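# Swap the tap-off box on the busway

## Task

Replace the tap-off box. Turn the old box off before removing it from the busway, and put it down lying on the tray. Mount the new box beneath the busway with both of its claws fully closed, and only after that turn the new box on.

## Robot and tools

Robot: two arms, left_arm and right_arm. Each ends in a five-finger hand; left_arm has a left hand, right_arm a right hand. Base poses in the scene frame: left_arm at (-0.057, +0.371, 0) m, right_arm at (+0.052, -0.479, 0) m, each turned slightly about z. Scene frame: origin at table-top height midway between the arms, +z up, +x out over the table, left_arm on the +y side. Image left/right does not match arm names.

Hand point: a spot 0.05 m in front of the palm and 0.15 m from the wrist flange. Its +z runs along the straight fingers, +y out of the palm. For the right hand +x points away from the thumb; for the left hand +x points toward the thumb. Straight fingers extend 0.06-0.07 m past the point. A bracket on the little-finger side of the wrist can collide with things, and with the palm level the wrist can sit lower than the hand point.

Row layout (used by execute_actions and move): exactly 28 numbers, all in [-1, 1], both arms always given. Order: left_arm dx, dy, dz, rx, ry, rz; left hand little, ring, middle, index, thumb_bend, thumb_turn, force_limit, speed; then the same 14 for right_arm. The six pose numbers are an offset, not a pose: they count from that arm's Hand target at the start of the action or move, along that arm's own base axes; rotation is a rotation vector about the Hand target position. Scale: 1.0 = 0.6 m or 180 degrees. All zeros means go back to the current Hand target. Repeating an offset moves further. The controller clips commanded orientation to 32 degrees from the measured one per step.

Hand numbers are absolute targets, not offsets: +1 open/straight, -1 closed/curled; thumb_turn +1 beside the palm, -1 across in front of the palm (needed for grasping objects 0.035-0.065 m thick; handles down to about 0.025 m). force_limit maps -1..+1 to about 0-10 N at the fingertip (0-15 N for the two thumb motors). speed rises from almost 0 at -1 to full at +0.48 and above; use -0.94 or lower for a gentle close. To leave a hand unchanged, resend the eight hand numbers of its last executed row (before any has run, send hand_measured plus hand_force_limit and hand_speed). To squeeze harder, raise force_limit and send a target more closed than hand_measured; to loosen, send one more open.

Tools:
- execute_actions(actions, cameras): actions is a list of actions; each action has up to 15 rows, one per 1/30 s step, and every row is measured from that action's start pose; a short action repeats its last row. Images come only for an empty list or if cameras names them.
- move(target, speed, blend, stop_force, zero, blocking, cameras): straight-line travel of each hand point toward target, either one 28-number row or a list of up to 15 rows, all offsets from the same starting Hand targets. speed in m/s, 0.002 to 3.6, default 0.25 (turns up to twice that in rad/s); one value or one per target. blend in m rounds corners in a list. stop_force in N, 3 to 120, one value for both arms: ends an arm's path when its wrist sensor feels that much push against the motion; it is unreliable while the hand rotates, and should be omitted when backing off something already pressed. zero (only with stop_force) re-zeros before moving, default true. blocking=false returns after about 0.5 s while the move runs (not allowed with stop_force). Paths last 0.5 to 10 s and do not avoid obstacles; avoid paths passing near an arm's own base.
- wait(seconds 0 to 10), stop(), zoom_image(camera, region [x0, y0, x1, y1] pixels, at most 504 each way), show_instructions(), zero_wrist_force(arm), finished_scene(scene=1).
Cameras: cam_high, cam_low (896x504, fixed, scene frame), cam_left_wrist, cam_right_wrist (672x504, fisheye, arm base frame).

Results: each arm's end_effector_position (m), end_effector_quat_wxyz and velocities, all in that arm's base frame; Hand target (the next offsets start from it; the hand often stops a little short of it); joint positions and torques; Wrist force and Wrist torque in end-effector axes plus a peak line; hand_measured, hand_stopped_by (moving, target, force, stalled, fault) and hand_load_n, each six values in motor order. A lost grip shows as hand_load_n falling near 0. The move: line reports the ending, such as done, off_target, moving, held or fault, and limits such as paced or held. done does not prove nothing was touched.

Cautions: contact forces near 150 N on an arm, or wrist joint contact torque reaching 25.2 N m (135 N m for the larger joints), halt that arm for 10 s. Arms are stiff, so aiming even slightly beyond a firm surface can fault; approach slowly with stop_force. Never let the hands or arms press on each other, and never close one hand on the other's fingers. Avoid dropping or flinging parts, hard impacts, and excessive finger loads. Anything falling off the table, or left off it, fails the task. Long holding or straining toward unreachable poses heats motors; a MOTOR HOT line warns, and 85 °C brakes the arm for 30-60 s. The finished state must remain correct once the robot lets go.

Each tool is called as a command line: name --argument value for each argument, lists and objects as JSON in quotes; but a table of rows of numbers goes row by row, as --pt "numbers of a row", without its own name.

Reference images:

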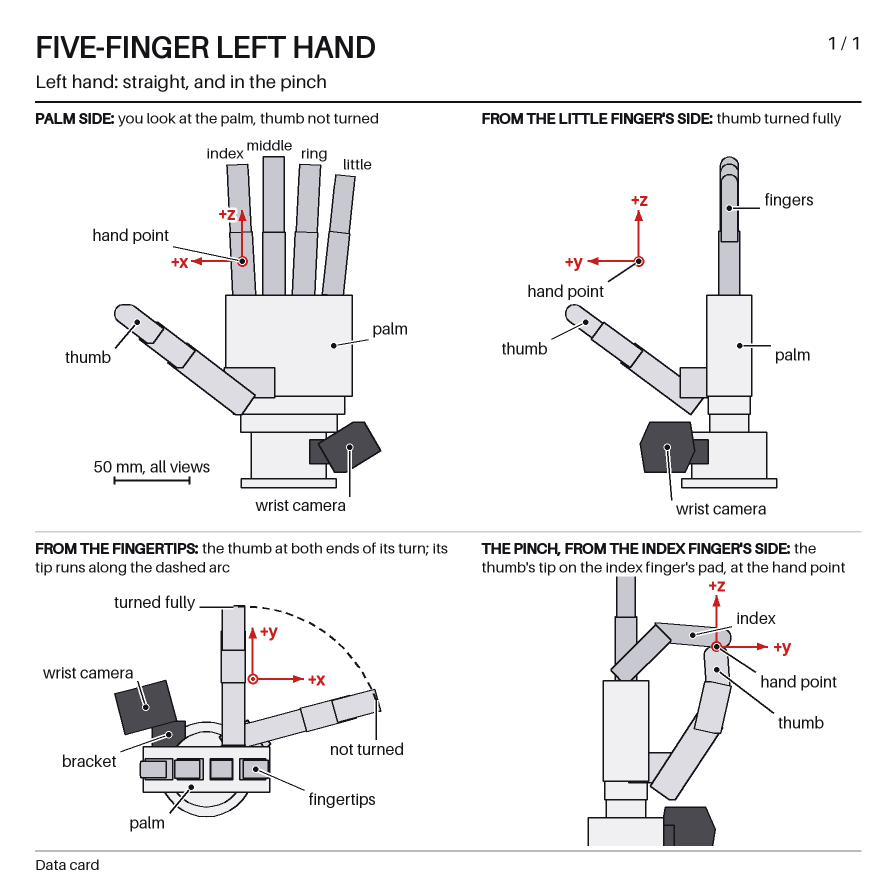

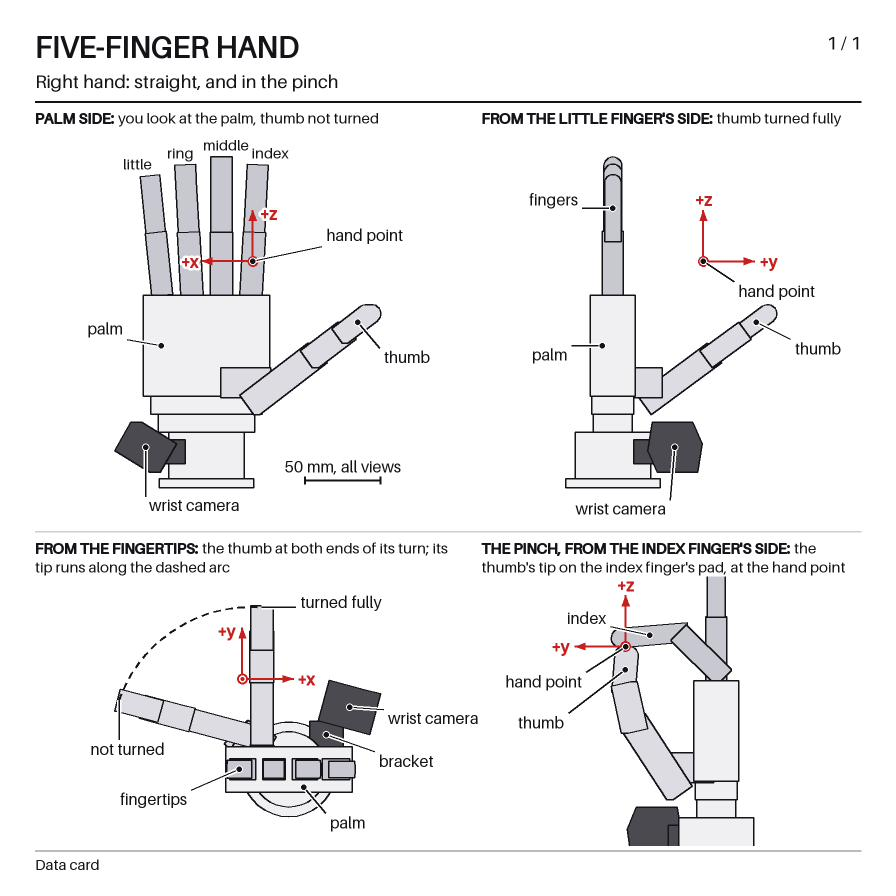

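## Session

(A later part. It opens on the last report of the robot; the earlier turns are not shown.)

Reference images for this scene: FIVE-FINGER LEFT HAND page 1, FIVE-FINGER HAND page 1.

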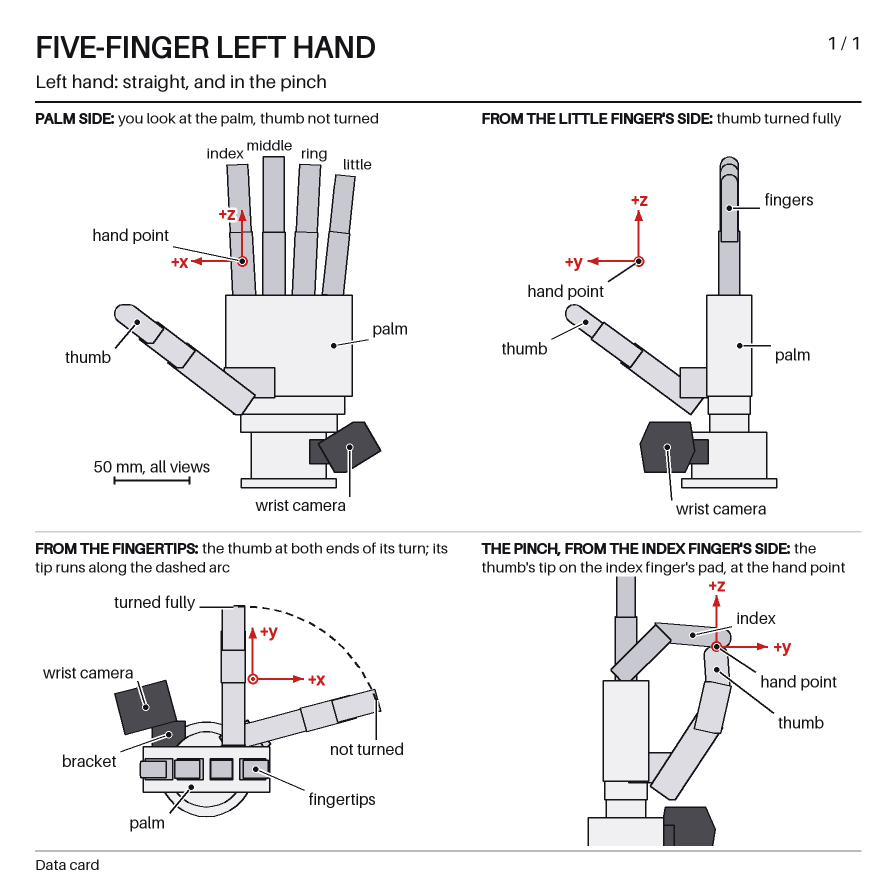

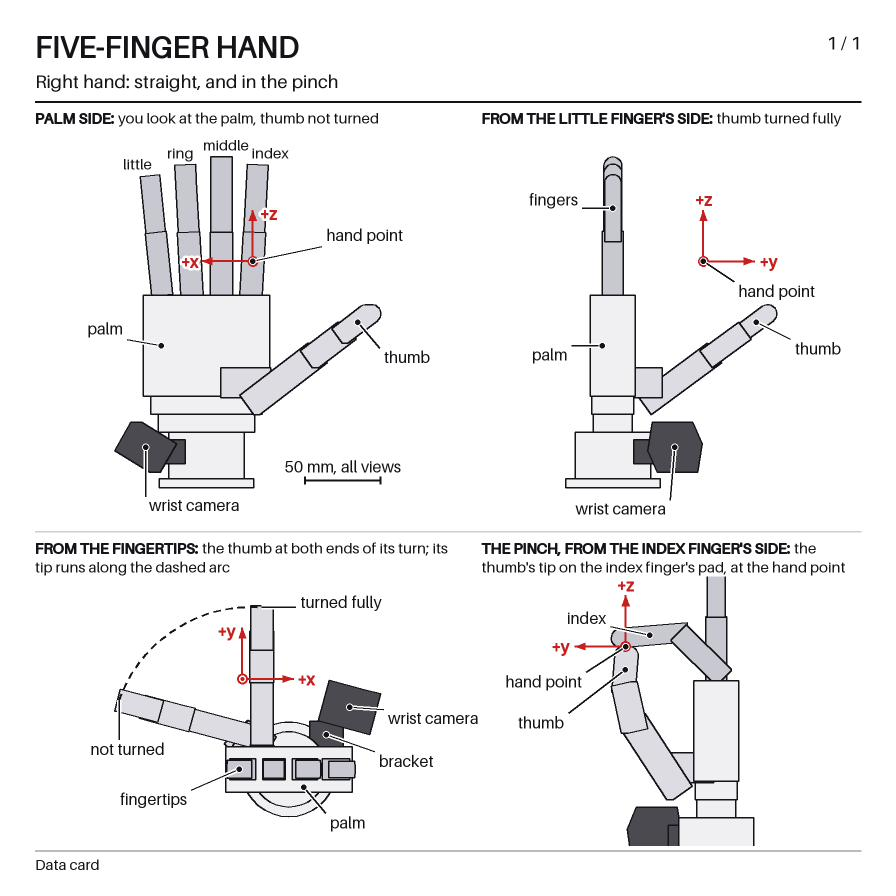

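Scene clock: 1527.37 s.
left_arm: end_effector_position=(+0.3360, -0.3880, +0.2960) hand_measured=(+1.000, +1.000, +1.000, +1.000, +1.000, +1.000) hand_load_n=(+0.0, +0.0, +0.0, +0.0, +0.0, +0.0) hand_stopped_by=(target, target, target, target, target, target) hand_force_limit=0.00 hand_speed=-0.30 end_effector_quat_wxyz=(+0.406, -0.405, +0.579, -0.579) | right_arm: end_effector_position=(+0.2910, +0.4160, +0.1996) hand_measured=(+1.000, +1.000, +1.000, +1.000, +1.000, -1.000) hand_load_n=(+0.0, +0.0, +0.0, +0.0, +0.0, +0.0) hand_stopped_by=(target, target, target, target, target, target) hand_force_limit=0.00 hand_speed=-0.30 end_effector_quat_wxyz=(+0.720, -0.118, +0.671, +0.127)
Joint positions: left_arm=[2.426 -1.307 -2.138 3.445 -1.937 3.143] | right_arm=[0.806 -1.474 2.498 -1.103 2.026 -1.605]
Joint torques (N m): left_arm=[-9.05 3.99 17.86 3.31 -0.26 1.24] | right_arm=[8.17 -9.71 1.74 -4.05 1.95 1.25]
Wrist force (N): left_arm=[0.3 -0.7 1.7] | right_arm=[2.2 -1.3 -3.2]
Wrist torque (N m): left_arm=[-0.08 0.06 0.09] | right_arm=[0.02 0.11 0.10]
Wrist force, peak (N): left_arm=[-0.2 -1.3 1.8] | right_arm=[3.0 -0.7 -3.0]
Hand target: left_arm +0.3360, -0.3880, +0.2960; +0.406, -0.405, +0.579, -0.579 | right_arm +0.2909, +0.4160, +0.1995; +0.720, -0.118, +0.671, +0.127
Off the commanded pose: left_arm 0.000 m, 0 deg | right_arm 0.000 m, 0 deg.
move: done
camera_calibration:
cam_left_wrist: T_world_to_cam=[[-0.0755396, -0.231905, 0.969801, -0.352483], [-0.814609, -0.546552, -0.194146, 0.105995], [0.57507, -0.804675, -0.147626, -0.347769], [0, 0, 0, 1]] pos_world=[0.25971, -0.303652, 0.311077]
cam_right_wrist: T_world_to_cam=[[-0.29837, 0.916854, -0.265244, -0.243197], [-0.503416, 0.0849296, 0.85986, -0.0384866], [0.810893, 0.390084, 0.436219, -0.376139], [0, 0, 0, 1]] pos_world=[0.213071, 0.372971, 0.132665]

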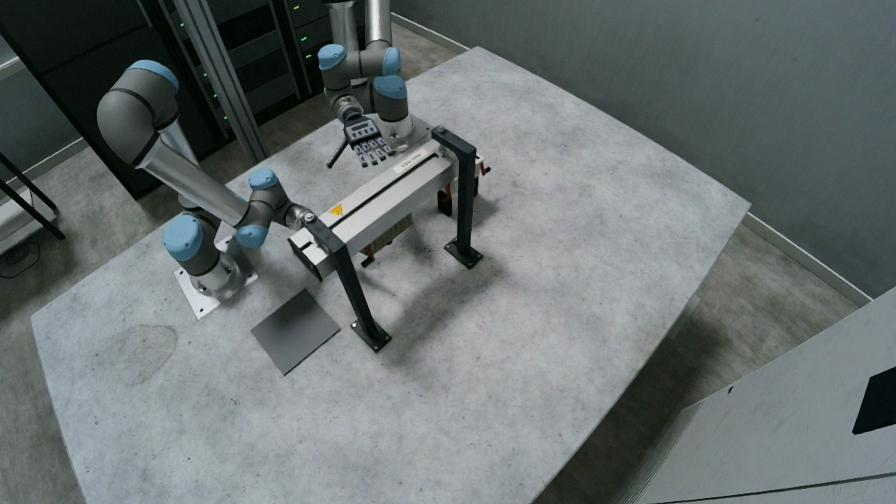

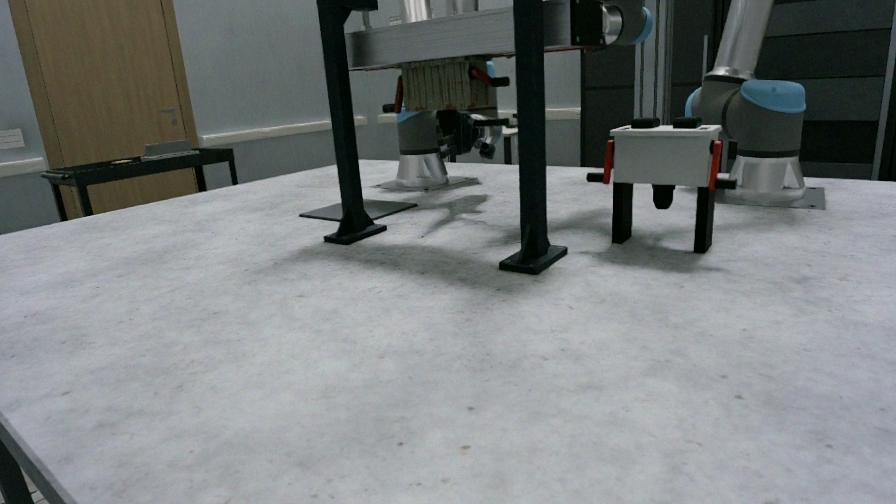

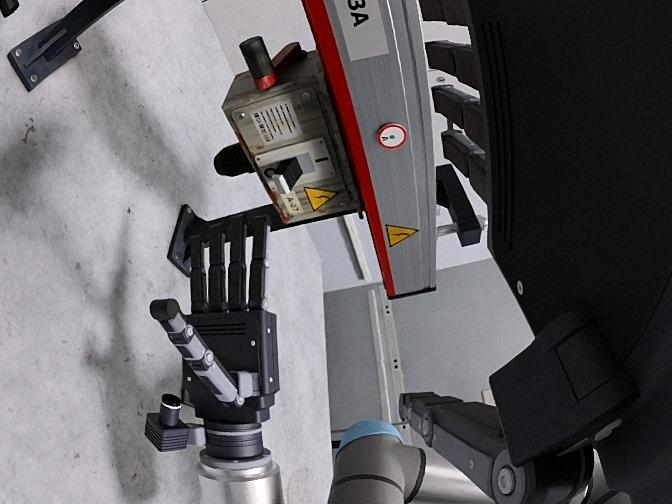

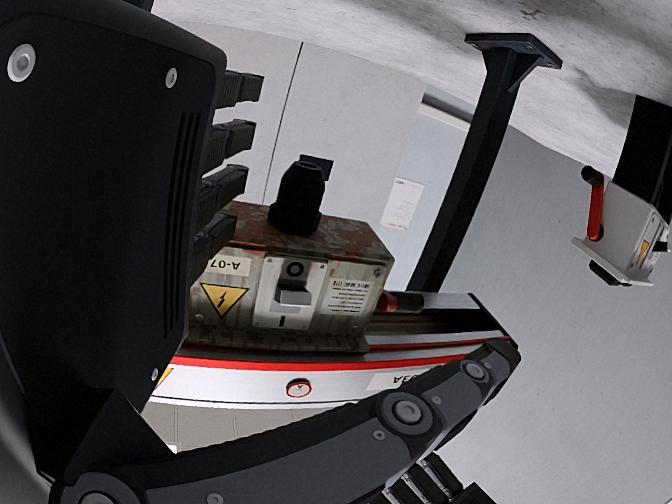

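move --target '[0, 0, 0, 0, 0, 0, 1, 1, 1, 1, 1, 1, 0, -0.3, 0.1406, 0.0512, 0.0105, 0, 0, 0, 1, 1, 1, 1, 1, -1, 0, -0.3]' --speed 0.08 --stop_force 8 --cameras '["cam_low", "cam_left_wrist", "cam_right_wrist"]'

zoom_image --camera "cam_right_wrist" --region '[180, 100, 450, 360]'

Scene clock: 1540.90 s.
left_arm: end_effector_position=(+0.3360, -0.3880, +0.2960) hand_measured=(+1.000, +1.000, +1.000, +1.000, +1.000, +1.000) hand_load_n=(+0.0, +0.0, +0.0, +0.0, +0.0, -0.5) hand_stopped_by=(target, target, target, target, target, target) hand_force_limit=0.00 hand_speed=-0.30 end_effector_quat_wxyz=(+0.406, -0.405, +0.579, -0.579) | right_arm: end_effector_position=(+0.3753, +0.4467, +0.2058) hand_measured=(+1.000, +1.000, +1.000, +1.000, +1.000, -1.000) hand_load_n=(+0.0, +0.0, +0.0, +0.0, +0.0, -0.5) hand_stopped_by=(target, target, target, target, target, target) hand_force_limit=0.00 hand_speed=-0.30 end_effector_quat_wxyz=(+0.720, -0.118, +0.671, +0.127)
Joint positions: left_arm=[2.426 -1.307 -2.138 3.445 -1.937 3.143] | right_arm=[0.685 -1.363 2.324 -1.036 1.906 -1.594]
Joint torques (N m): left_arm=[-8.84 3.57 18.46 3.27 -0.04 1.11] | right_arm=[8.93 -25.01 0.04 -3.96 0.79 -1.5]
Wrist force (N): left_arm=[0.2 -1.1 1.6] | right_arm=[2.3 -1.4 -3.4]
Wrist torque (N m): left_arm=[-0.12 0.09 0.10] | right_arm=[0.01 0.09 0.07]
Wrist force, peak (N): left_arm=[0.1 -1.2 1.9] | right_arm=[2.3 -1.4 -4.1]
Hand target: left_arm +0.3360, -0.3880, +0.2960; +0.406, -0.405, +0.579, -0.579 | right_arm +0.3753, +0.4467, +0.2058; +0.720, -0.118, +0.671, +0.127
Off the commanded pose: left_arm 0.000 m, 0 deg | right_arm 0.000 m, 0 deg.
move: done
camera_calibration:
cam_left_wrist: T_world_to_cam=[[-0.0755396, -0.231905, 0.969801, -0.352483], [-0.814609, -0.546552, -0.194146, 0.105995], [0.57507, -0.804675, -0.147626, -0.347769], [0, 0, 0, 1]] pos_world=[0.25971, -0.303652, 0.311077]
cam_right_wrist: T_world_to_cam=[[-0.298367, 0.916855, -0.265243, -0.244493], [-0.503306, 0.0849831, 0.859919, -0.00408466], [0.810962, 0.39007, 0.436103, -0.459301], [0, 0, 0, 1]] pos_world=[0.297471, 0.403671, 0.138965]
Images, in order (width x height): cam_low 896x504, cam_left_wrist 672x504, cam_right_wrist 672x504.

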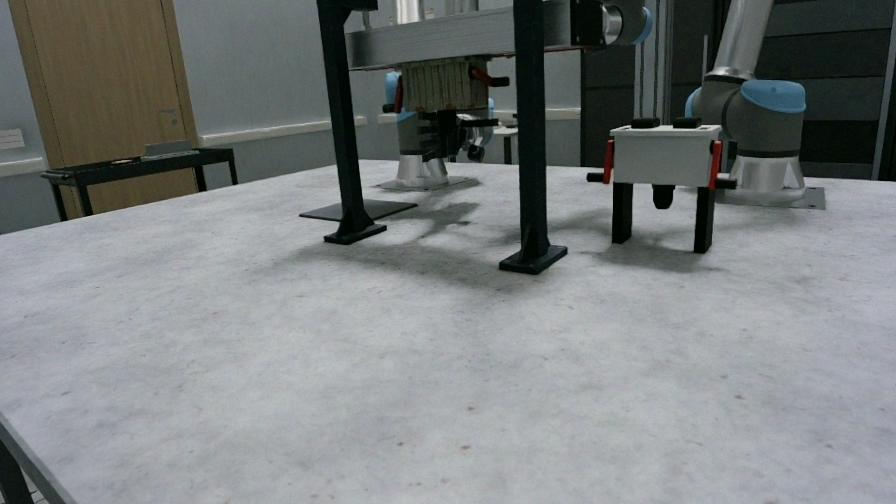

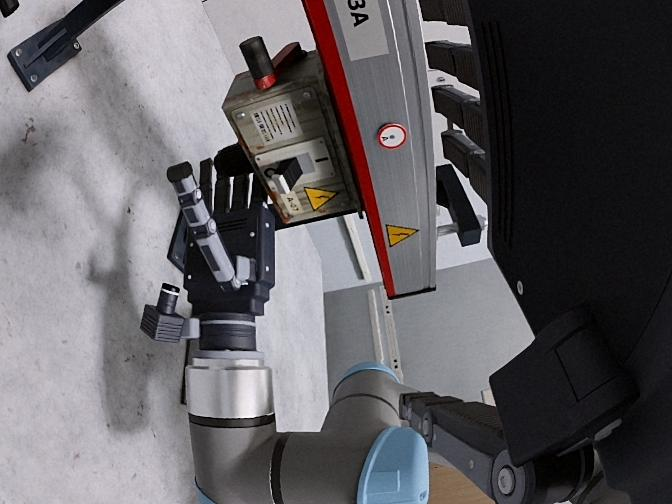

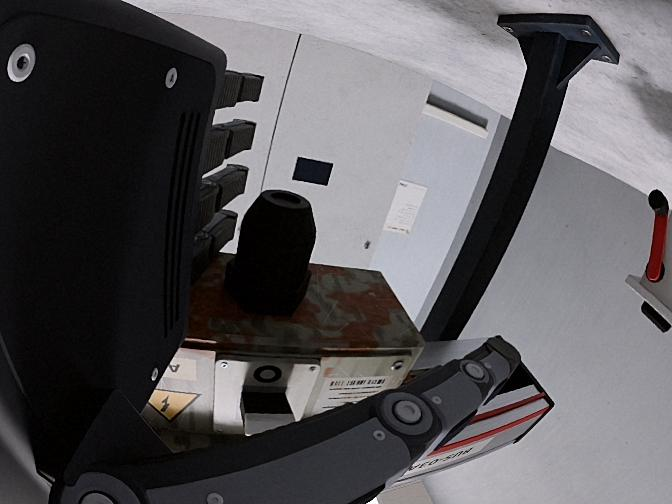

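Scaled by 1.867 from the camera's 672x504 image, which has a finer 960x720 frame.

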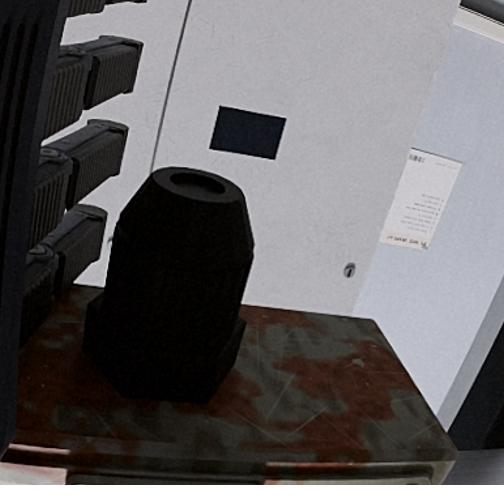

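move --target '[0, 0, 0, 0, 0, 0, 1, 1, 1, 1, 1, 1, 0, -0.3, 0.0470, 0.0171, 0.0035, 0, 0, 0, 1, 1, 1, 1, 1, -1, 0, -0.3]' --speed 0.05 --stop_force 6 --cameras '["cam_low", "cam_left_wrist", "cam_right_wrist"]'

zoom_image --camera "cam_right_wrist" --region '[180, 140, 450, 400]'

zoom_image --camera "cam_left_wrist" --region '[140, 60, 380, 300]'

Scene clock: 1548.60 s.
left_arm: end_effector_position=(+0.3360, -0.3880, +0.2960) hand_measured=(+1.000, +1.000, +1.000, +1.000, +1.000, +1.000) hand_load_n=(+0.0, +0.0, +0.0, +0.0, +0.0, +0.0) hand_stopped_by=(target, target, target, target, target, target) hand_force_limit=0.00 hand_speed=-0.30 end_effector_quat_wxyz=(+0.406, -0.405, +0.579, -0.579) | right_arm: end_effector_position=(+0.4035, +0.4570, +0.2079) hand_measured=(+1.000, +1.000, +1.000, +1.000, +1.000, -1.000) hand_load_n=(+0.0, +0.0, +0.0, +0.0, +0.0, -0.5) hand_stopped_by=(target, target, target, target, target, target) hand_force_limit=0.00 hand_speed=-0.30 end_effector_quat_wxyz=(+0.720, -0.118, +0.671, +0.127)
Joint positions: left_arm=[2.426 -1.307 -2.138 3.445 -1.937 3.143] | right_arm=[0.656 -1.323 2.258 -1.009 1.877 -1.592]
Joint torques (N m): left_arm=[-8.98 3.45 18.24 3.08 0.13 1.17] | right_arm=[9.09 -33.12 -1.01 -3.82 2.03 -0.88]
Wrist force (N): left_arm=[-0.1 -0.8 1.8] | right_arm=[2.3 -1.2 -3.5]
Wrist torque (N m): left_arm=[-0.10 0.13 0.07] | right_arm=[0.06 0.10 0.08]
Wrist force, peak (N): left_arm=[0.3 -1.0 2.0] | right_arm=[2.2 -1.3 -4.1]
Hand target: left_arm +0.3360, -0.3880, +0.2960; +0.406, -0.405, +0.579, -0.579 | right_arm +0.4035, +0.4570, +0.2079; +0.720, -0.118, +0.671, +0.127
Off the commanded pose: left_arm 0.000 m, 0 deg | right_arm 0.000 m, 0 deg.
move: done
camera_calibration:
cam_left_wrist: T_world_to_cam=[[-0.0755396, -0.231905, 0.969801, -0.352483], [-0.814609, -0.546552, -0.194146, 0.105995], [0.57507, -0.804675, -0.147626, -0.347769], [0, 0, 0, 1]] pos_world=[0.25971, -0.303652, 0.311077]
cam_right_wrist: T_world_to_cam=[[-0.298382, 0.916858, -0.265217, -0.244995], [-0.503297, 0.0849555, 0.859927, 0.00738435], [0.810963, 0.390069, 0.436103, -0.487022], [0, 0, 0, 1]] pos_world=[0.325571, 0.413971, 0.141065]
Images, in order (width x height): cam_low 896x504, cam_left_wrist 672x504, cam_right_wrist 672x504.

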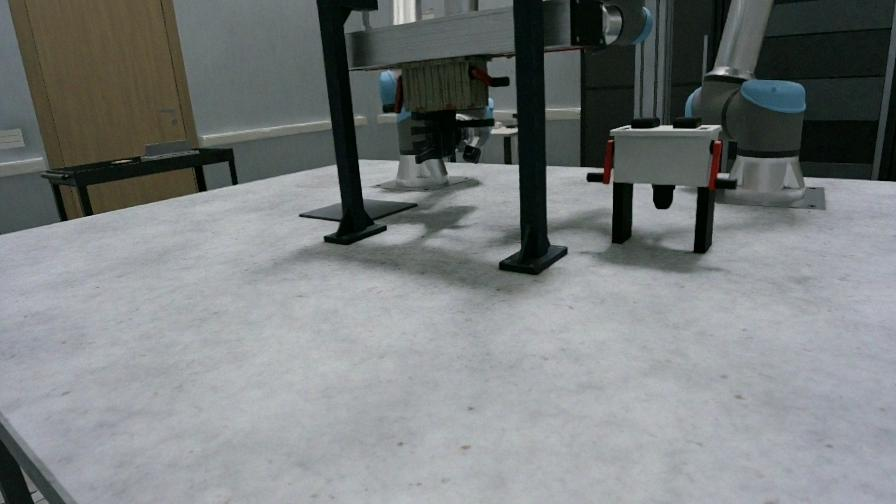

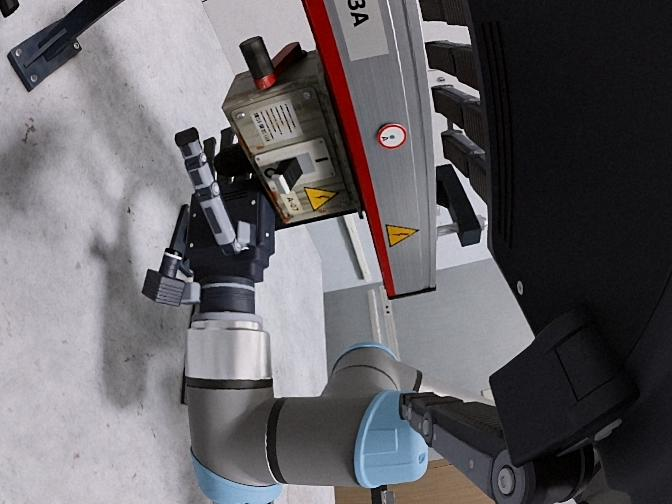

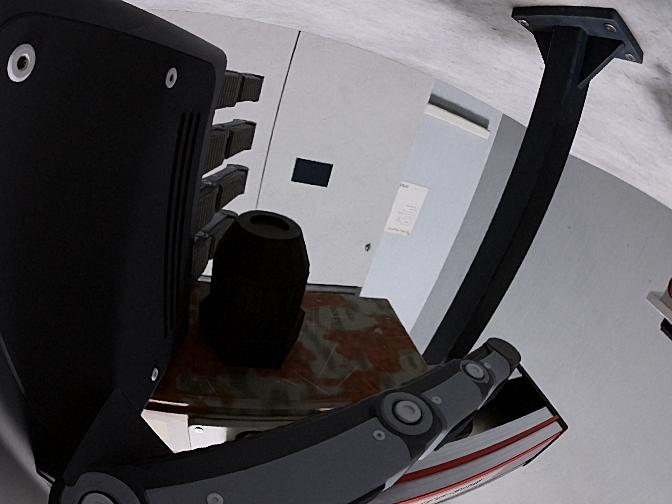

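Scaled by 1.867 from the camera's 672x504 image, which has a finer 960x720 frame.

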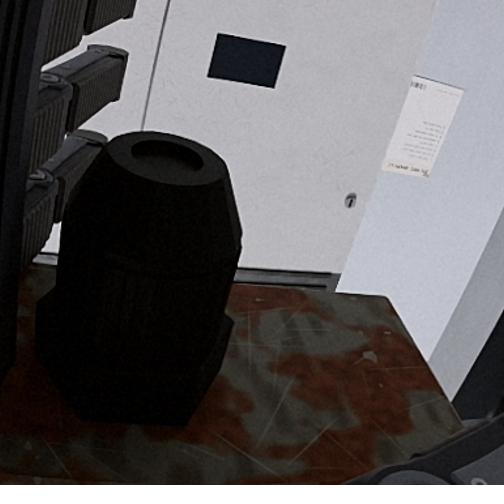

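Scaled by 2.100 from the camera's 672x504 image, which has a finer 960x720 frame.

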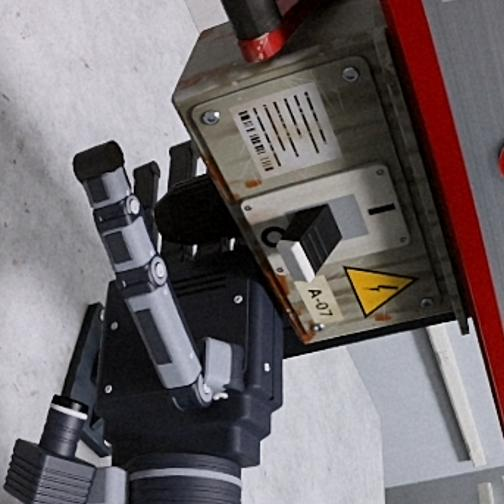

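move --target '[0, 0, 0, 0, 0, 0, 1, 1, 1, 1, 1, 1, 0, -0.3, 0, 0, 0, 0, 0, 0, -1, -1, -0.35, -0.35, -0.6, -1, 0, -0.8]' --cameras '["cam_left_wrist", "cam_right_wrist"]'

zoom_image --camera "cam_right_wrist" --region '[100, 140, 450, 470]'

zoom_image --camera "cam_left_wrist" --region '[140, 60, 380, 300]'

Scene clock: 1563.30 s.
left_arm: end_effector_position=(+0.3360, -0.3880, +0.2960) hand_measured=(+1.000, +1.000, +1.000, +1.000, +1.000, +1.000) hand_load_n=(+0.0, +0.0, -0.5, +0.0, +0.0, +0.0) hand_stopped_by=(target, target, target, target, target, target) hand_force_limit=0.00 hand_speed=-0.30 end_effector_quat_wxyz=(+0.406, -0.405, +0.579, -0.579) | right_arm: end_effector_position=(+0.4035, +0.4570, +0.2079) hand_measured=(-1.000, -1.000, -0.216, +0.060, -0.110, -1.000) hand_load_n=(+0.0, +0.0, +9.5, +4.5, +7.5, +0.5) hand_stopped_by=(target, target, force, force, force, target) hand_force_limit=0.00 hand_speed=-0.80 end_effector_quat_wxyz=(+0.720, -0.118, +0.671, +0.127)
Joint positions: left_arm=[2.426 -1.307 -2.138 3.445 -1.937 3.143] | right_arm=[0.656 -1.323 2.258 -1.009 1.877 -1.592]
Joint torques (N m): left_arm=[-8.47 3.81 18.46 2.99 0.53 1.2] | right_arm=[26.48 -26.12 -3.3 1.98 -5.47 -1.45]
Wrist force (N): left_arm=[0.0 -1.1 1.7] | right_arm=[5.6 -16.7 28.5]
Wrist torque (N m): left_arm=[-0.12 0.11 0.09] | right_arm=[-1.01 -0.17 0.10]
Wrist force, peak (N): left_arm=[0.1 -1.0 2.1] | right_arm=[5.2 -19.0 30.2]
Hand target: left_arm +0.3360, -0.3880, +0.2960; +0.406, -0.405, +0.579, -0.579 | right_arm +0.4035, +0.4570, +0.2079; +0.720, -0.118, +0.671, +0.127
Off the commanded pose: left_arm 0.000 m, 0 deg | right_arm 0.000 m, 0 deg.
move: done
camera_calibration:
cam_left_wrist: T_world_to_cam=[[-0.0755396, -0.231905, 0.969801, -0.352483], [-0.814609, -0.546552, -0.194146, 0.105995], [0.57507, -0.804675, -0.147626, -0.347769], [0, 0, 0, 1]] pos_world=[0.25971, -0.303652, 0.311077]
cam_right_wrist: T_world_to_cam=[[-0.298336, 0.91685, -0.265296, -0.244966], [-0.503325, 0.0850393, 0.859903, 0.00741263], [0.810962, 0.39007, 0.436103, -0.487103], [0, 0, 0, 1]] pos_world=[0.325671, 0.413971, 0.141065]
Images, in order (width x height): cam_left_wrist 672x504, cam_right_wrist 672x504.

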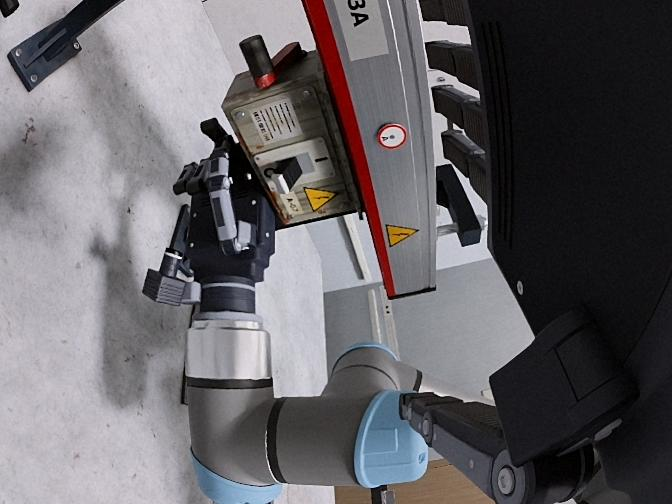

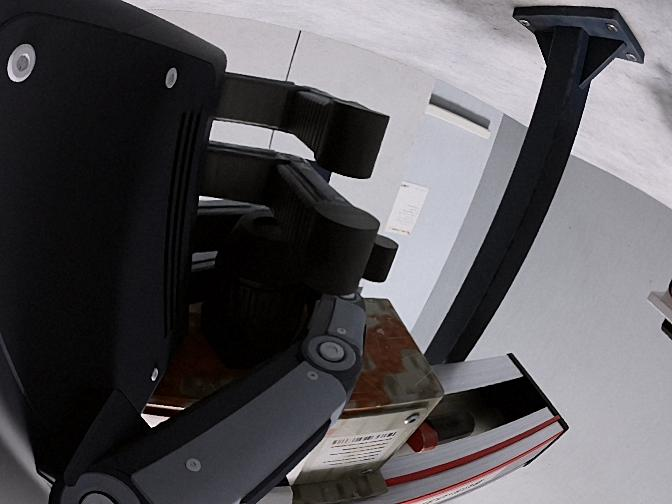

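Scaled by 1.440 from the camera's 672x504 image, which has a finer 960x720 frame.

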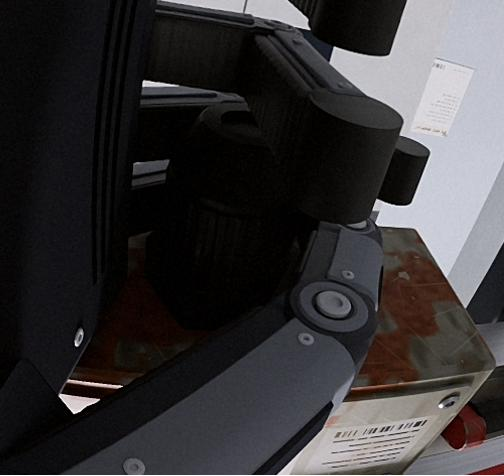

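Scaled by 2.100 from the camera's 672x504 image, which has a finer 960x720 frame.

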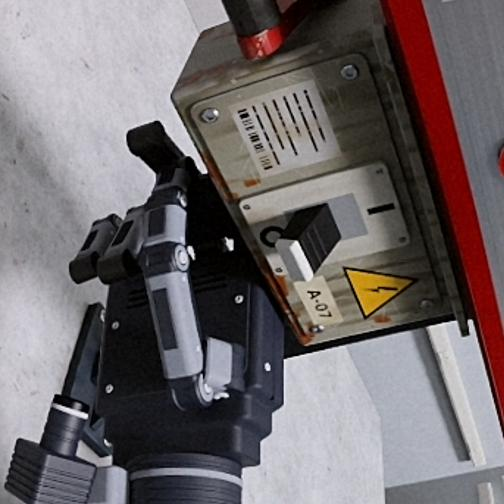

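move --target '[0, 0, 0, 0, 0, 0, 1, 1, 1, 1, 1, 1, 0, -0.3, 0.0037, -0.0004, 0.0002, 0, 0, 0, -1, -1, -0.35, -0.35, -0.6, -1, 0, -0.8]' --speed 0.02

Scene clock: 1574.03 s.
left_arm: end_effector_position=(+0.3360, -0.3880, +0.2960) hand_measured=(+1.000, +1.000, +1.000, +1.000, +1.000, +1.000) hand_load_n=(+0.0, +0.0, -0.5, +0.0, +0.0, +0.0) hand_stopped_by=(target, target, target, target, target, target) hand_force_limit=0.00 hand_speed=-0.30 end_effector_quat_wxyz=(+0.406, -0.405, +0.579, -0.579) | right_arm: end_effector_position=(+0.4057, +0.4567, +0.2080) hand_measured=(-1.000, -1.000, -0.216, +0.060, -0.110, -1.000) hand_load_n=(+0.0, +0.0, +4.5, +0.0, +6.0, +0.5) hand_stopped_by=(target, target, force, force, force, target) hand_force_limit=0.00 hand_speed=-0.80 end_effector_quat_wxyz=(+0.720, -0.118, +0.671, +0.127)
Joint positions: left_arm=[2.426 -1.307 -2.138 3.445 -1.937 3.143] | right_arm=[0.652 -1.321 2.255 -1.008 1.873 -1.592]
Joint torques (N m): left_arm=[-8.49 3.22 19.24 2.94 0.71 1.12] | right_arm=[-4.46 -21.68 -25.55 0.42 -0.07 1.83]
Wrist force (N): left_arm=[0.0 -1.2 1.5] | right_arm=[2.4 -0.6 -3.9]
Wrist torque (N m): left_arm=[-0.13 0.10 0.09] | right_arm=[0.05 0.07 0.08]
Wrist force, peak (N): left_arm=[0.1 -1.3 1.9] | right_arm=[5.8 -17.6 28.8]
Hand target: left_arm +0.3360, -0.3880, +0.2960; +0.406, -0.405, +0.579, -0.579 | right_arm +0.4057, +0.4567, +0.2080; +0.720, -0.118, +0.671, +0.127
Off the commanded pose: left_arm 0.000 m, 0 deg | right_arm 0.000 m, 0 deg.
move: done

move --target '[0, 0, 0, 0, 0, 0, 1, 1, 1, 1, 1, 1, 0, -0.3, 0, 0, 0, 0, 0, 0, -1, -1, -0.6, -0.6, -0.7, -1, 0.1, -0.94]'

Scene clock: 1581.73 s.
left_arm: end_effector_position=(+0.3360, -0.3880, +0.2960) hand_measured=(+1.000, +1.000, +1.000, +1.000, +1.000, +1.000) hand_load_n=(-0.5, +0.0, +0.0, +0.0, +0.0, +0.0) hand_stopped_by=(target, target, target, target, target, target) hand_force_limit=0.00 hand_speed=-0.30 end_effector_quat_wxyz=(+0.406, -0.405, +0.579, -0.579) | right_arm: end_effector_position=(+0.4057, +0.4567, +0.2080) hand_measured=(-1.000, -1.000, -0.222, -0.036, -0.114, -1.000) hand_load_n=(+0.0, +0.0, +5.5, +5.5, +10.0, +0.5) hand_stopped_by=(target, target, force, force, force, target) hand_force_limit=0.10 hand_speed=-0.94 end_effector_quat_wxyz=(+0.720, -0.118, +0.671, +0.127)
Joint positions: left_arm=[2.426 -1.307 -2.138 3.445 -1.937 3.143] | right_arm=[0.652 -1.321 2.255 -1.008 1.873 -1.592]
Joint torques (N m): left_arm=[-8.87 4.08 19.05 2.87 0.88 1.27] | right_arm=[7.96 -32.77 -0.7 -3.49 0.22 0.82]
Wrist force (N): left_arm=[0.1 -0.9 1.5] | right_arm=[3.2 -4.0 8.2]
Wrist torque (N m): left_arm=[-0.08 0.08 0.08] | right_arm=[-0.46 0.20 0.21]
Wrist force, peak (N): left_arm=[0.3 -1.4 1.7] | right_arm=[3.0 -4.1 8.4]
Hand target: left_arm +0.3360, -0.3880, +0.2960; +0.406, -0.405, +0.579, -0.579 | right_arm +0.4057, +0.4567, +0.2080; +0.720, -0.118, +0.671, +0.127
Off the commanded pose: left_arm 0.000 m, 0 deg | right_arm 0.000 m, 0 deg.
move: done

move --target '[0.0067, 0.18, 0.0733, -0.4698, 0.171, 0, -1, -1, -1, 1, 1, -1, 0, -0.3, 0.0012, 0.0005, 0.0001, 0, 0, 0, -1, -1, -0.6, -0.6, -0.7, -1, 0.1, -0.94]' --speed 0.2

move --target '[0.0333, 0.1333, 0, 0, 0, -0.3889, -1, -1, -1, 1, 1, -1, 0, -0.3, 0, 0, 0, 0, 0, 0, -1, -1, -0.6, -0.6, -0.7, -1, 0.1, -0.94]' --speed 0.25 --cameras '["cam_high", "cam_low", "cam_right_wrist"]'

Scene clock: 1652.50 s.
left_arm: end_effector_position=(+0.3400, -0.2800, +0.3400) hand_measured=(-1.000, -1.000, -1.000, +1.000, +1.000, -1.000) hand_load_n=(+0.0, +0.0, +0.0, +0.0, +0.0, +0.0) hand_stopped_by=(target, target, target, target, target, target) hand_force_limit=0.00 hand_speed=-0.30 end_effector_quat_wxyz=(+0.122, +0.696, -0.123, +0.697) end_effector_velocity=(+0.000, +0.000, +0.000) end_effector_angular_velocity=(-0.004, +0.001, +0.000) | right_arm: end_effector_position=(+0.4064, +0.4570, +0.2081) hand_measured=(-1.000, -1.000, -0.222, -0.036, -0.114, -1.000) hand_load_n=(+0.0, +0.0, +6.0, +2.0, +8.5, +0.5) hand_stopped_by=(target, target, force, force, force, target) hand_force_limit=0.10 hand_speed=-0.94 end_effector_quat_wxyz=(+0.720, -0.118, +0.671, +0.127)
Joint positions: left_arm=[3.105 -0.943 -2.45 3.394 -1.259 1.572] | right_arm=[0.651 -1.32 2.254 -1.007 1.872 -1.592]
Joint velocities: left_arm=[0 0 0 0 0 -0.005] | right_arm=[within noise]
Joint torques (N m): left_arm=[-10.38 -10.91 29.5 0.25 -2.45 -0.87] | right_arm=[-6.57 -18.55 -29.28 0.7 -2.53 1.59]
Wrist force (N): left_arm=[2.4 -1.2 1.3] | right_arm=[2.9 -4.9 -3.5]
Wrist torque (N m): left_arm=[-0.48 0.09 0.03] | right_arm=[0.02 0.12 0.15]
Wrist force, peak (N): left_arm=[2.4 -1.3 1.6] | right_arm=[3.2 -4.3 8.4]
Hand target: left_arm +0.3400, -0.2800, +0.3400; +0.122, +0.696, -0.123, +0.697 | right_arm +0.4064, +0.4570, +0.2081; +0.720, -0.118, +0.671, +0.127
Off the commanded pose: left_arm 0.000 m, 0 deg | right_arm 0.000 m, 0 deg.
move: done

Scene clock: 1655.43 s.
left_arm: end_effector_position=(+0.3600, -0.2001, +0.3400) hand_measured=(-1.000, -1.000, -1.000, +1.000, +1.000, -1.000) hand_load_n=(+0.0, +0.0, +0.0, +0.0, +0.0, +0.0) hand_stopped_by=(target, target, target, target, target, target) hand_force_limit=0.00 hand_speed=-0.30 end_effector_quat_wxyz=(+0.500, +0.500, -0.500, +0.501) | right_arm: end_effector_position=(+0.4064, +0.4570, +0.2081) hand_measured=(-1.000, -1.000, -0.222, -0.036, -0.114, -1.000) hand_load_n=(+0.0, +0.0, +6.0, +2.0, +8.5, +0.5) hand_stopped_by=(target, target, force, force, force, target) hand_force_limit=0.10 hand_speed=-0.94 end_effector_quat_wxyz=(+0.720, -0.118, +0.671, +0.127)
Joint positions: left_arm=[3.581 -1.691 -1.915 3.605 0.439 1.573] | right_arm=[0.651 -1.32 2.254 -1.007 1.872 -1.592]
Joint torques (N m): left_arm=[6.92 13.2 26.34 1.92 1.94 -0.88] | right_arm=[-5.92 -21.91 -23.32 0.28 -1.34 1.72]
Wrist force (N): left_arm=[2.6 -0.8 1.5] | right_arm=[2.8 -5.0 -3.3]
Wrist torque (N m): left_arm=[-0.41 0.07 0.03] | right_arm=[-0.01 0.13 0.14]
Wrist force, peak (N): left_arm=[2.5 -1.7 1.4] | right_arm=[3.1 -5.1 -3.5]
Hand target: left_arm +0.3600, -0.2001, +0.3400; +0.500, +0.500, -0.500, +0.500 | right_arm +0.4064, +0.4570, +0.2081; +0.720, -0.118, +0.671, +0.127
Off the commanded pose: left_arm 0.000 m, 0 deg | right_arm 0.000 m, 0 deg.
move: done
camera_calibration:
cam_right_wrist: T_world_to_cam=[[-0.298336, 0.91685, -0.265296, -0.244074], [-0.503325, 0.0850393, 0.859903, 0.00878628], [0.810962, 0.39007, 0.436103, -0.489499], [0, 0, 0, 1]] pos_world=[0.328571, 0.413971, 0.141165]
Images, in order (width x height): cam_high 896x504, cam_low 896x504, cam_right_wrist 672x504.

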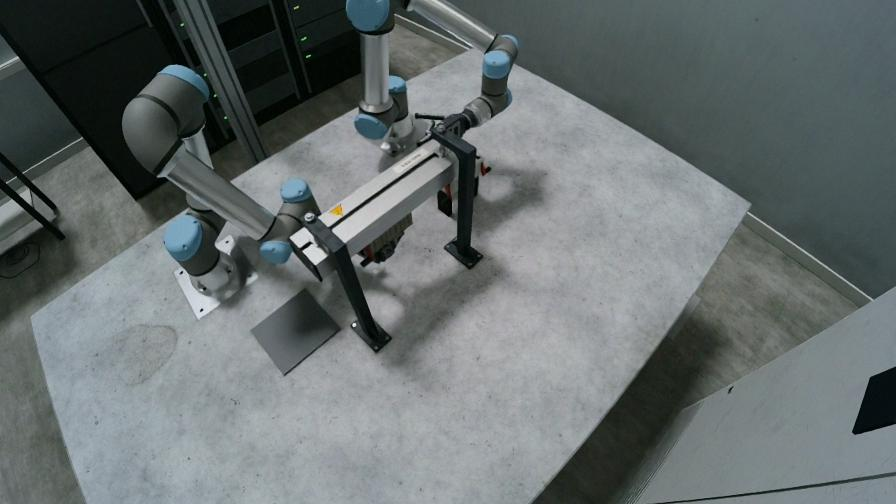

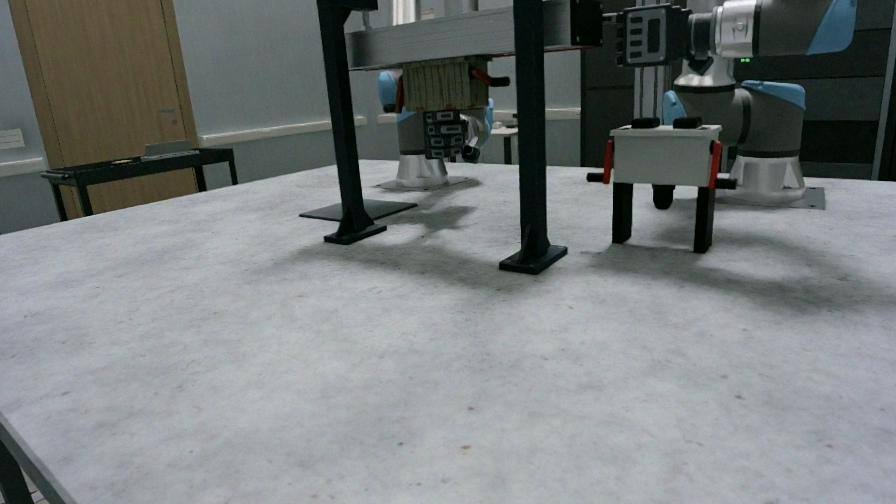

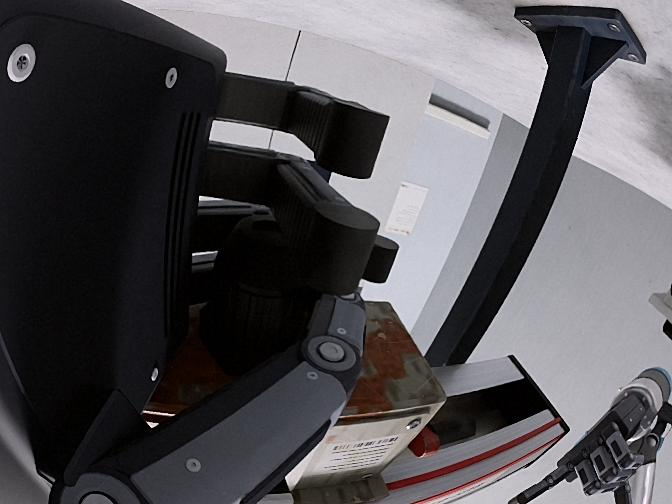

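move --pt "0 0 -0.095 0 0 0 -1 -1 -1 1 1 -1 0 -0.3 0 0 0 0 0 0 -1 -1 -0.6 -0.6 -0.7 -1 0.1 -0.94" --pt "0.0583 -0.005 -0.095 0 0 0 -1 -1 -1 1 1 -1 0 -0.3 0 0 0 0 0 0 -1 -1 -0.6 -0.6 -0.7 -1 0.1 -0.94" --speed 0.12 --cameras '["cam_high", "cam_low", "cam_right_wrist"]'

zoom_image --camera "cam_right_wrist" --region '[330, 300, 672, 504]'

zoom_image --camera "cam_low" --region '[380, 20, 720, 180]'

Scene clock: 1669.70 s.
left_arm: end_effector_position=(+0.3949, -0.2031, +0.2830) hand_measured=(-1.000, -1.000, -1.000, +1.000, +1.000, -1.000) hand_load_n=(+0.0, +0.0, +0.0, +0.0, +0.0, -0.5) hand_stopped_by=(target, target, target, target, target, target) hand_force_limit=0.00 hand_speed=-0.30 end_effector_quat_wxyz=(+0.500, +0.500, -0.500, +0.500) | right_arm: end_effector_position=(+0.4064, +0.4570, +0.2081) hand_measured=(-1.000, -1.000, -0.222, -0.036, -0.114, -1.000) hand_load_n=(+0.0, +0.0, +6.0, +1.5, +8.5, +0.5) hand_stopped_by=(target, target, force, force, force, target) hand_force_limit=0.10 hand_speed=-0.94 end_effector_quat_wxyz=(+0.720, -0.118, +0.671, +0.127)
Joint positions: left_arm=[3.541 -1.84 -1.898 3.737 0.398 1.573] | right_arm=[0.651 -1.32 2.254 -1.007 1.872 -1.592]
Joint torques (N m): left_arm=[7.33 17.98 24.2 2.3 1.52 -0.18] | right_arm=[-3.26 -26.39 -12.61 -0.1 0.55 1.66]
Wrist force (N): left_arm=[2.3 -0.9 1.6] | right_arm=[2.9 -5.0 -3.4]
Wrist torque (N m): left_arm=[-0.43 0.13 0.00] | right_arm=[0.00 0.12 0.14]
Wrist force, peak (N): left_arm=[3.7 -0.8 1.5] | right_arm=[3.0 -5.3 -3.4]
Hand target: left_arm +0.3950, -0.2031, +0.2830; +0.500, +0.500, -0.500, +0.500 | right_arm +0.4064, +0.4570, +0.2081; +0.720, -0.118, +0.671, +0.127
Off the commanded pose: left_arm 0.000 m, 0 deg | right_arm 0.000 m, 0 deg.
move: done
camera_calibration:
cam_right_wrist: T_world_to_cam=[[-0.298336, 0.91685, -0.265296, -0.244074], [-0.503325, 0.0850393, 0.859903, 0.00878628], [0.810962, 0.39007, 0.436103, -0.489499], [0, 0, 0, 1]] pos_world=[0.328571, 0.413971, 0.141165]
Images, in order (width x height): cam_high 896x504, cam_low 896x504, cam_right_wrist 672x504.

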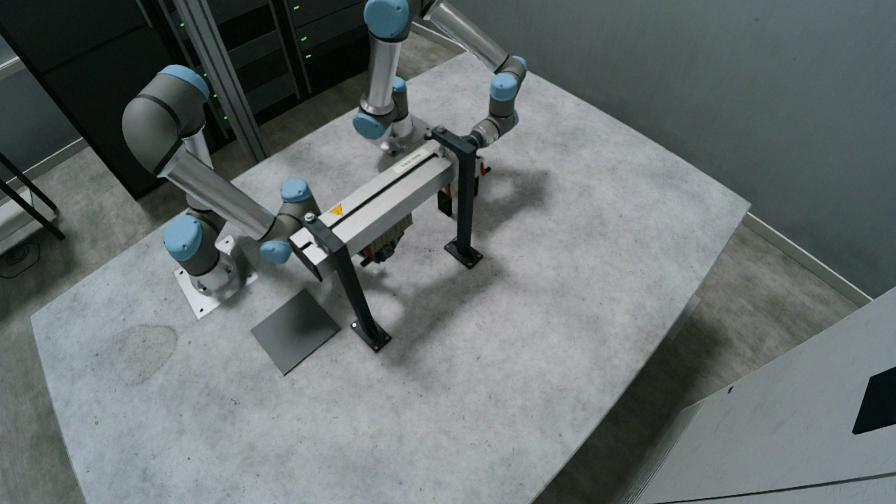

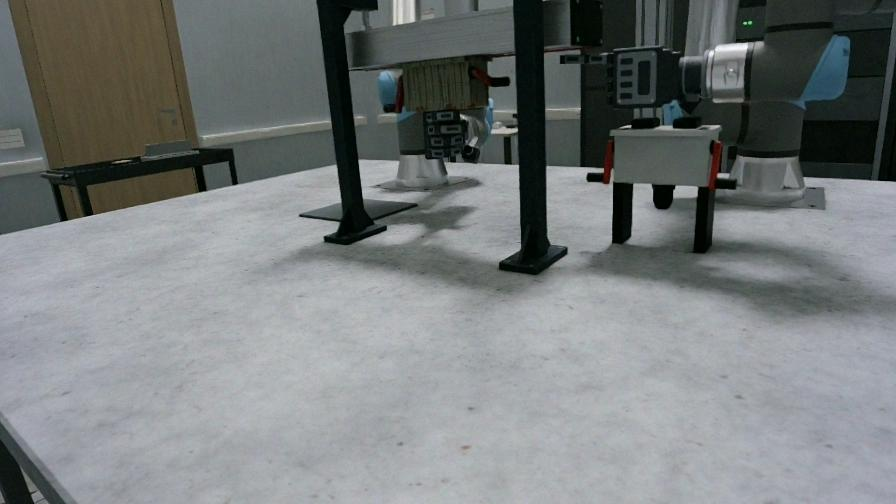

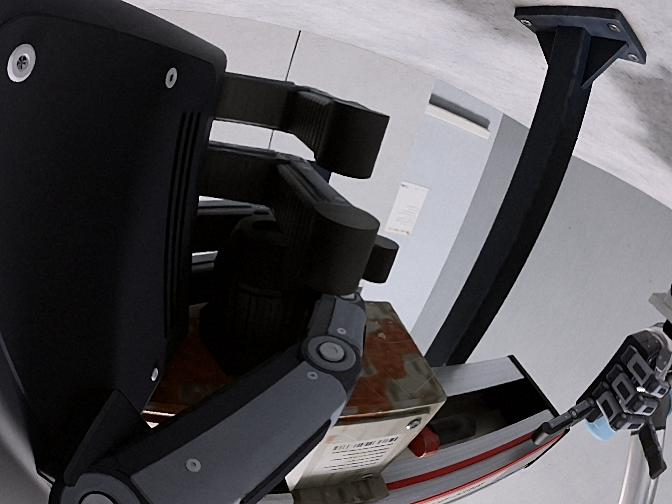

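Scaled by 1.474 from the camera's 672x504 image, which has a finer 960x720 frame.

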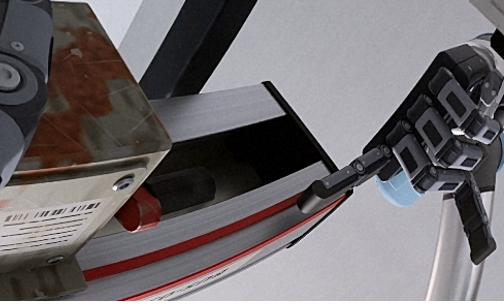

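Scaled by 1.482 from the camera's 896x504 image, which has a finer 1280x720 frame.

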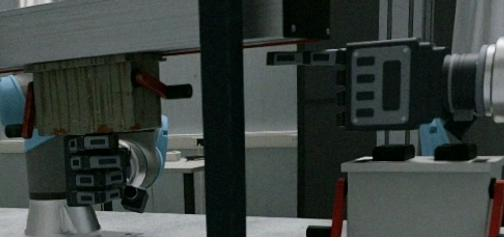

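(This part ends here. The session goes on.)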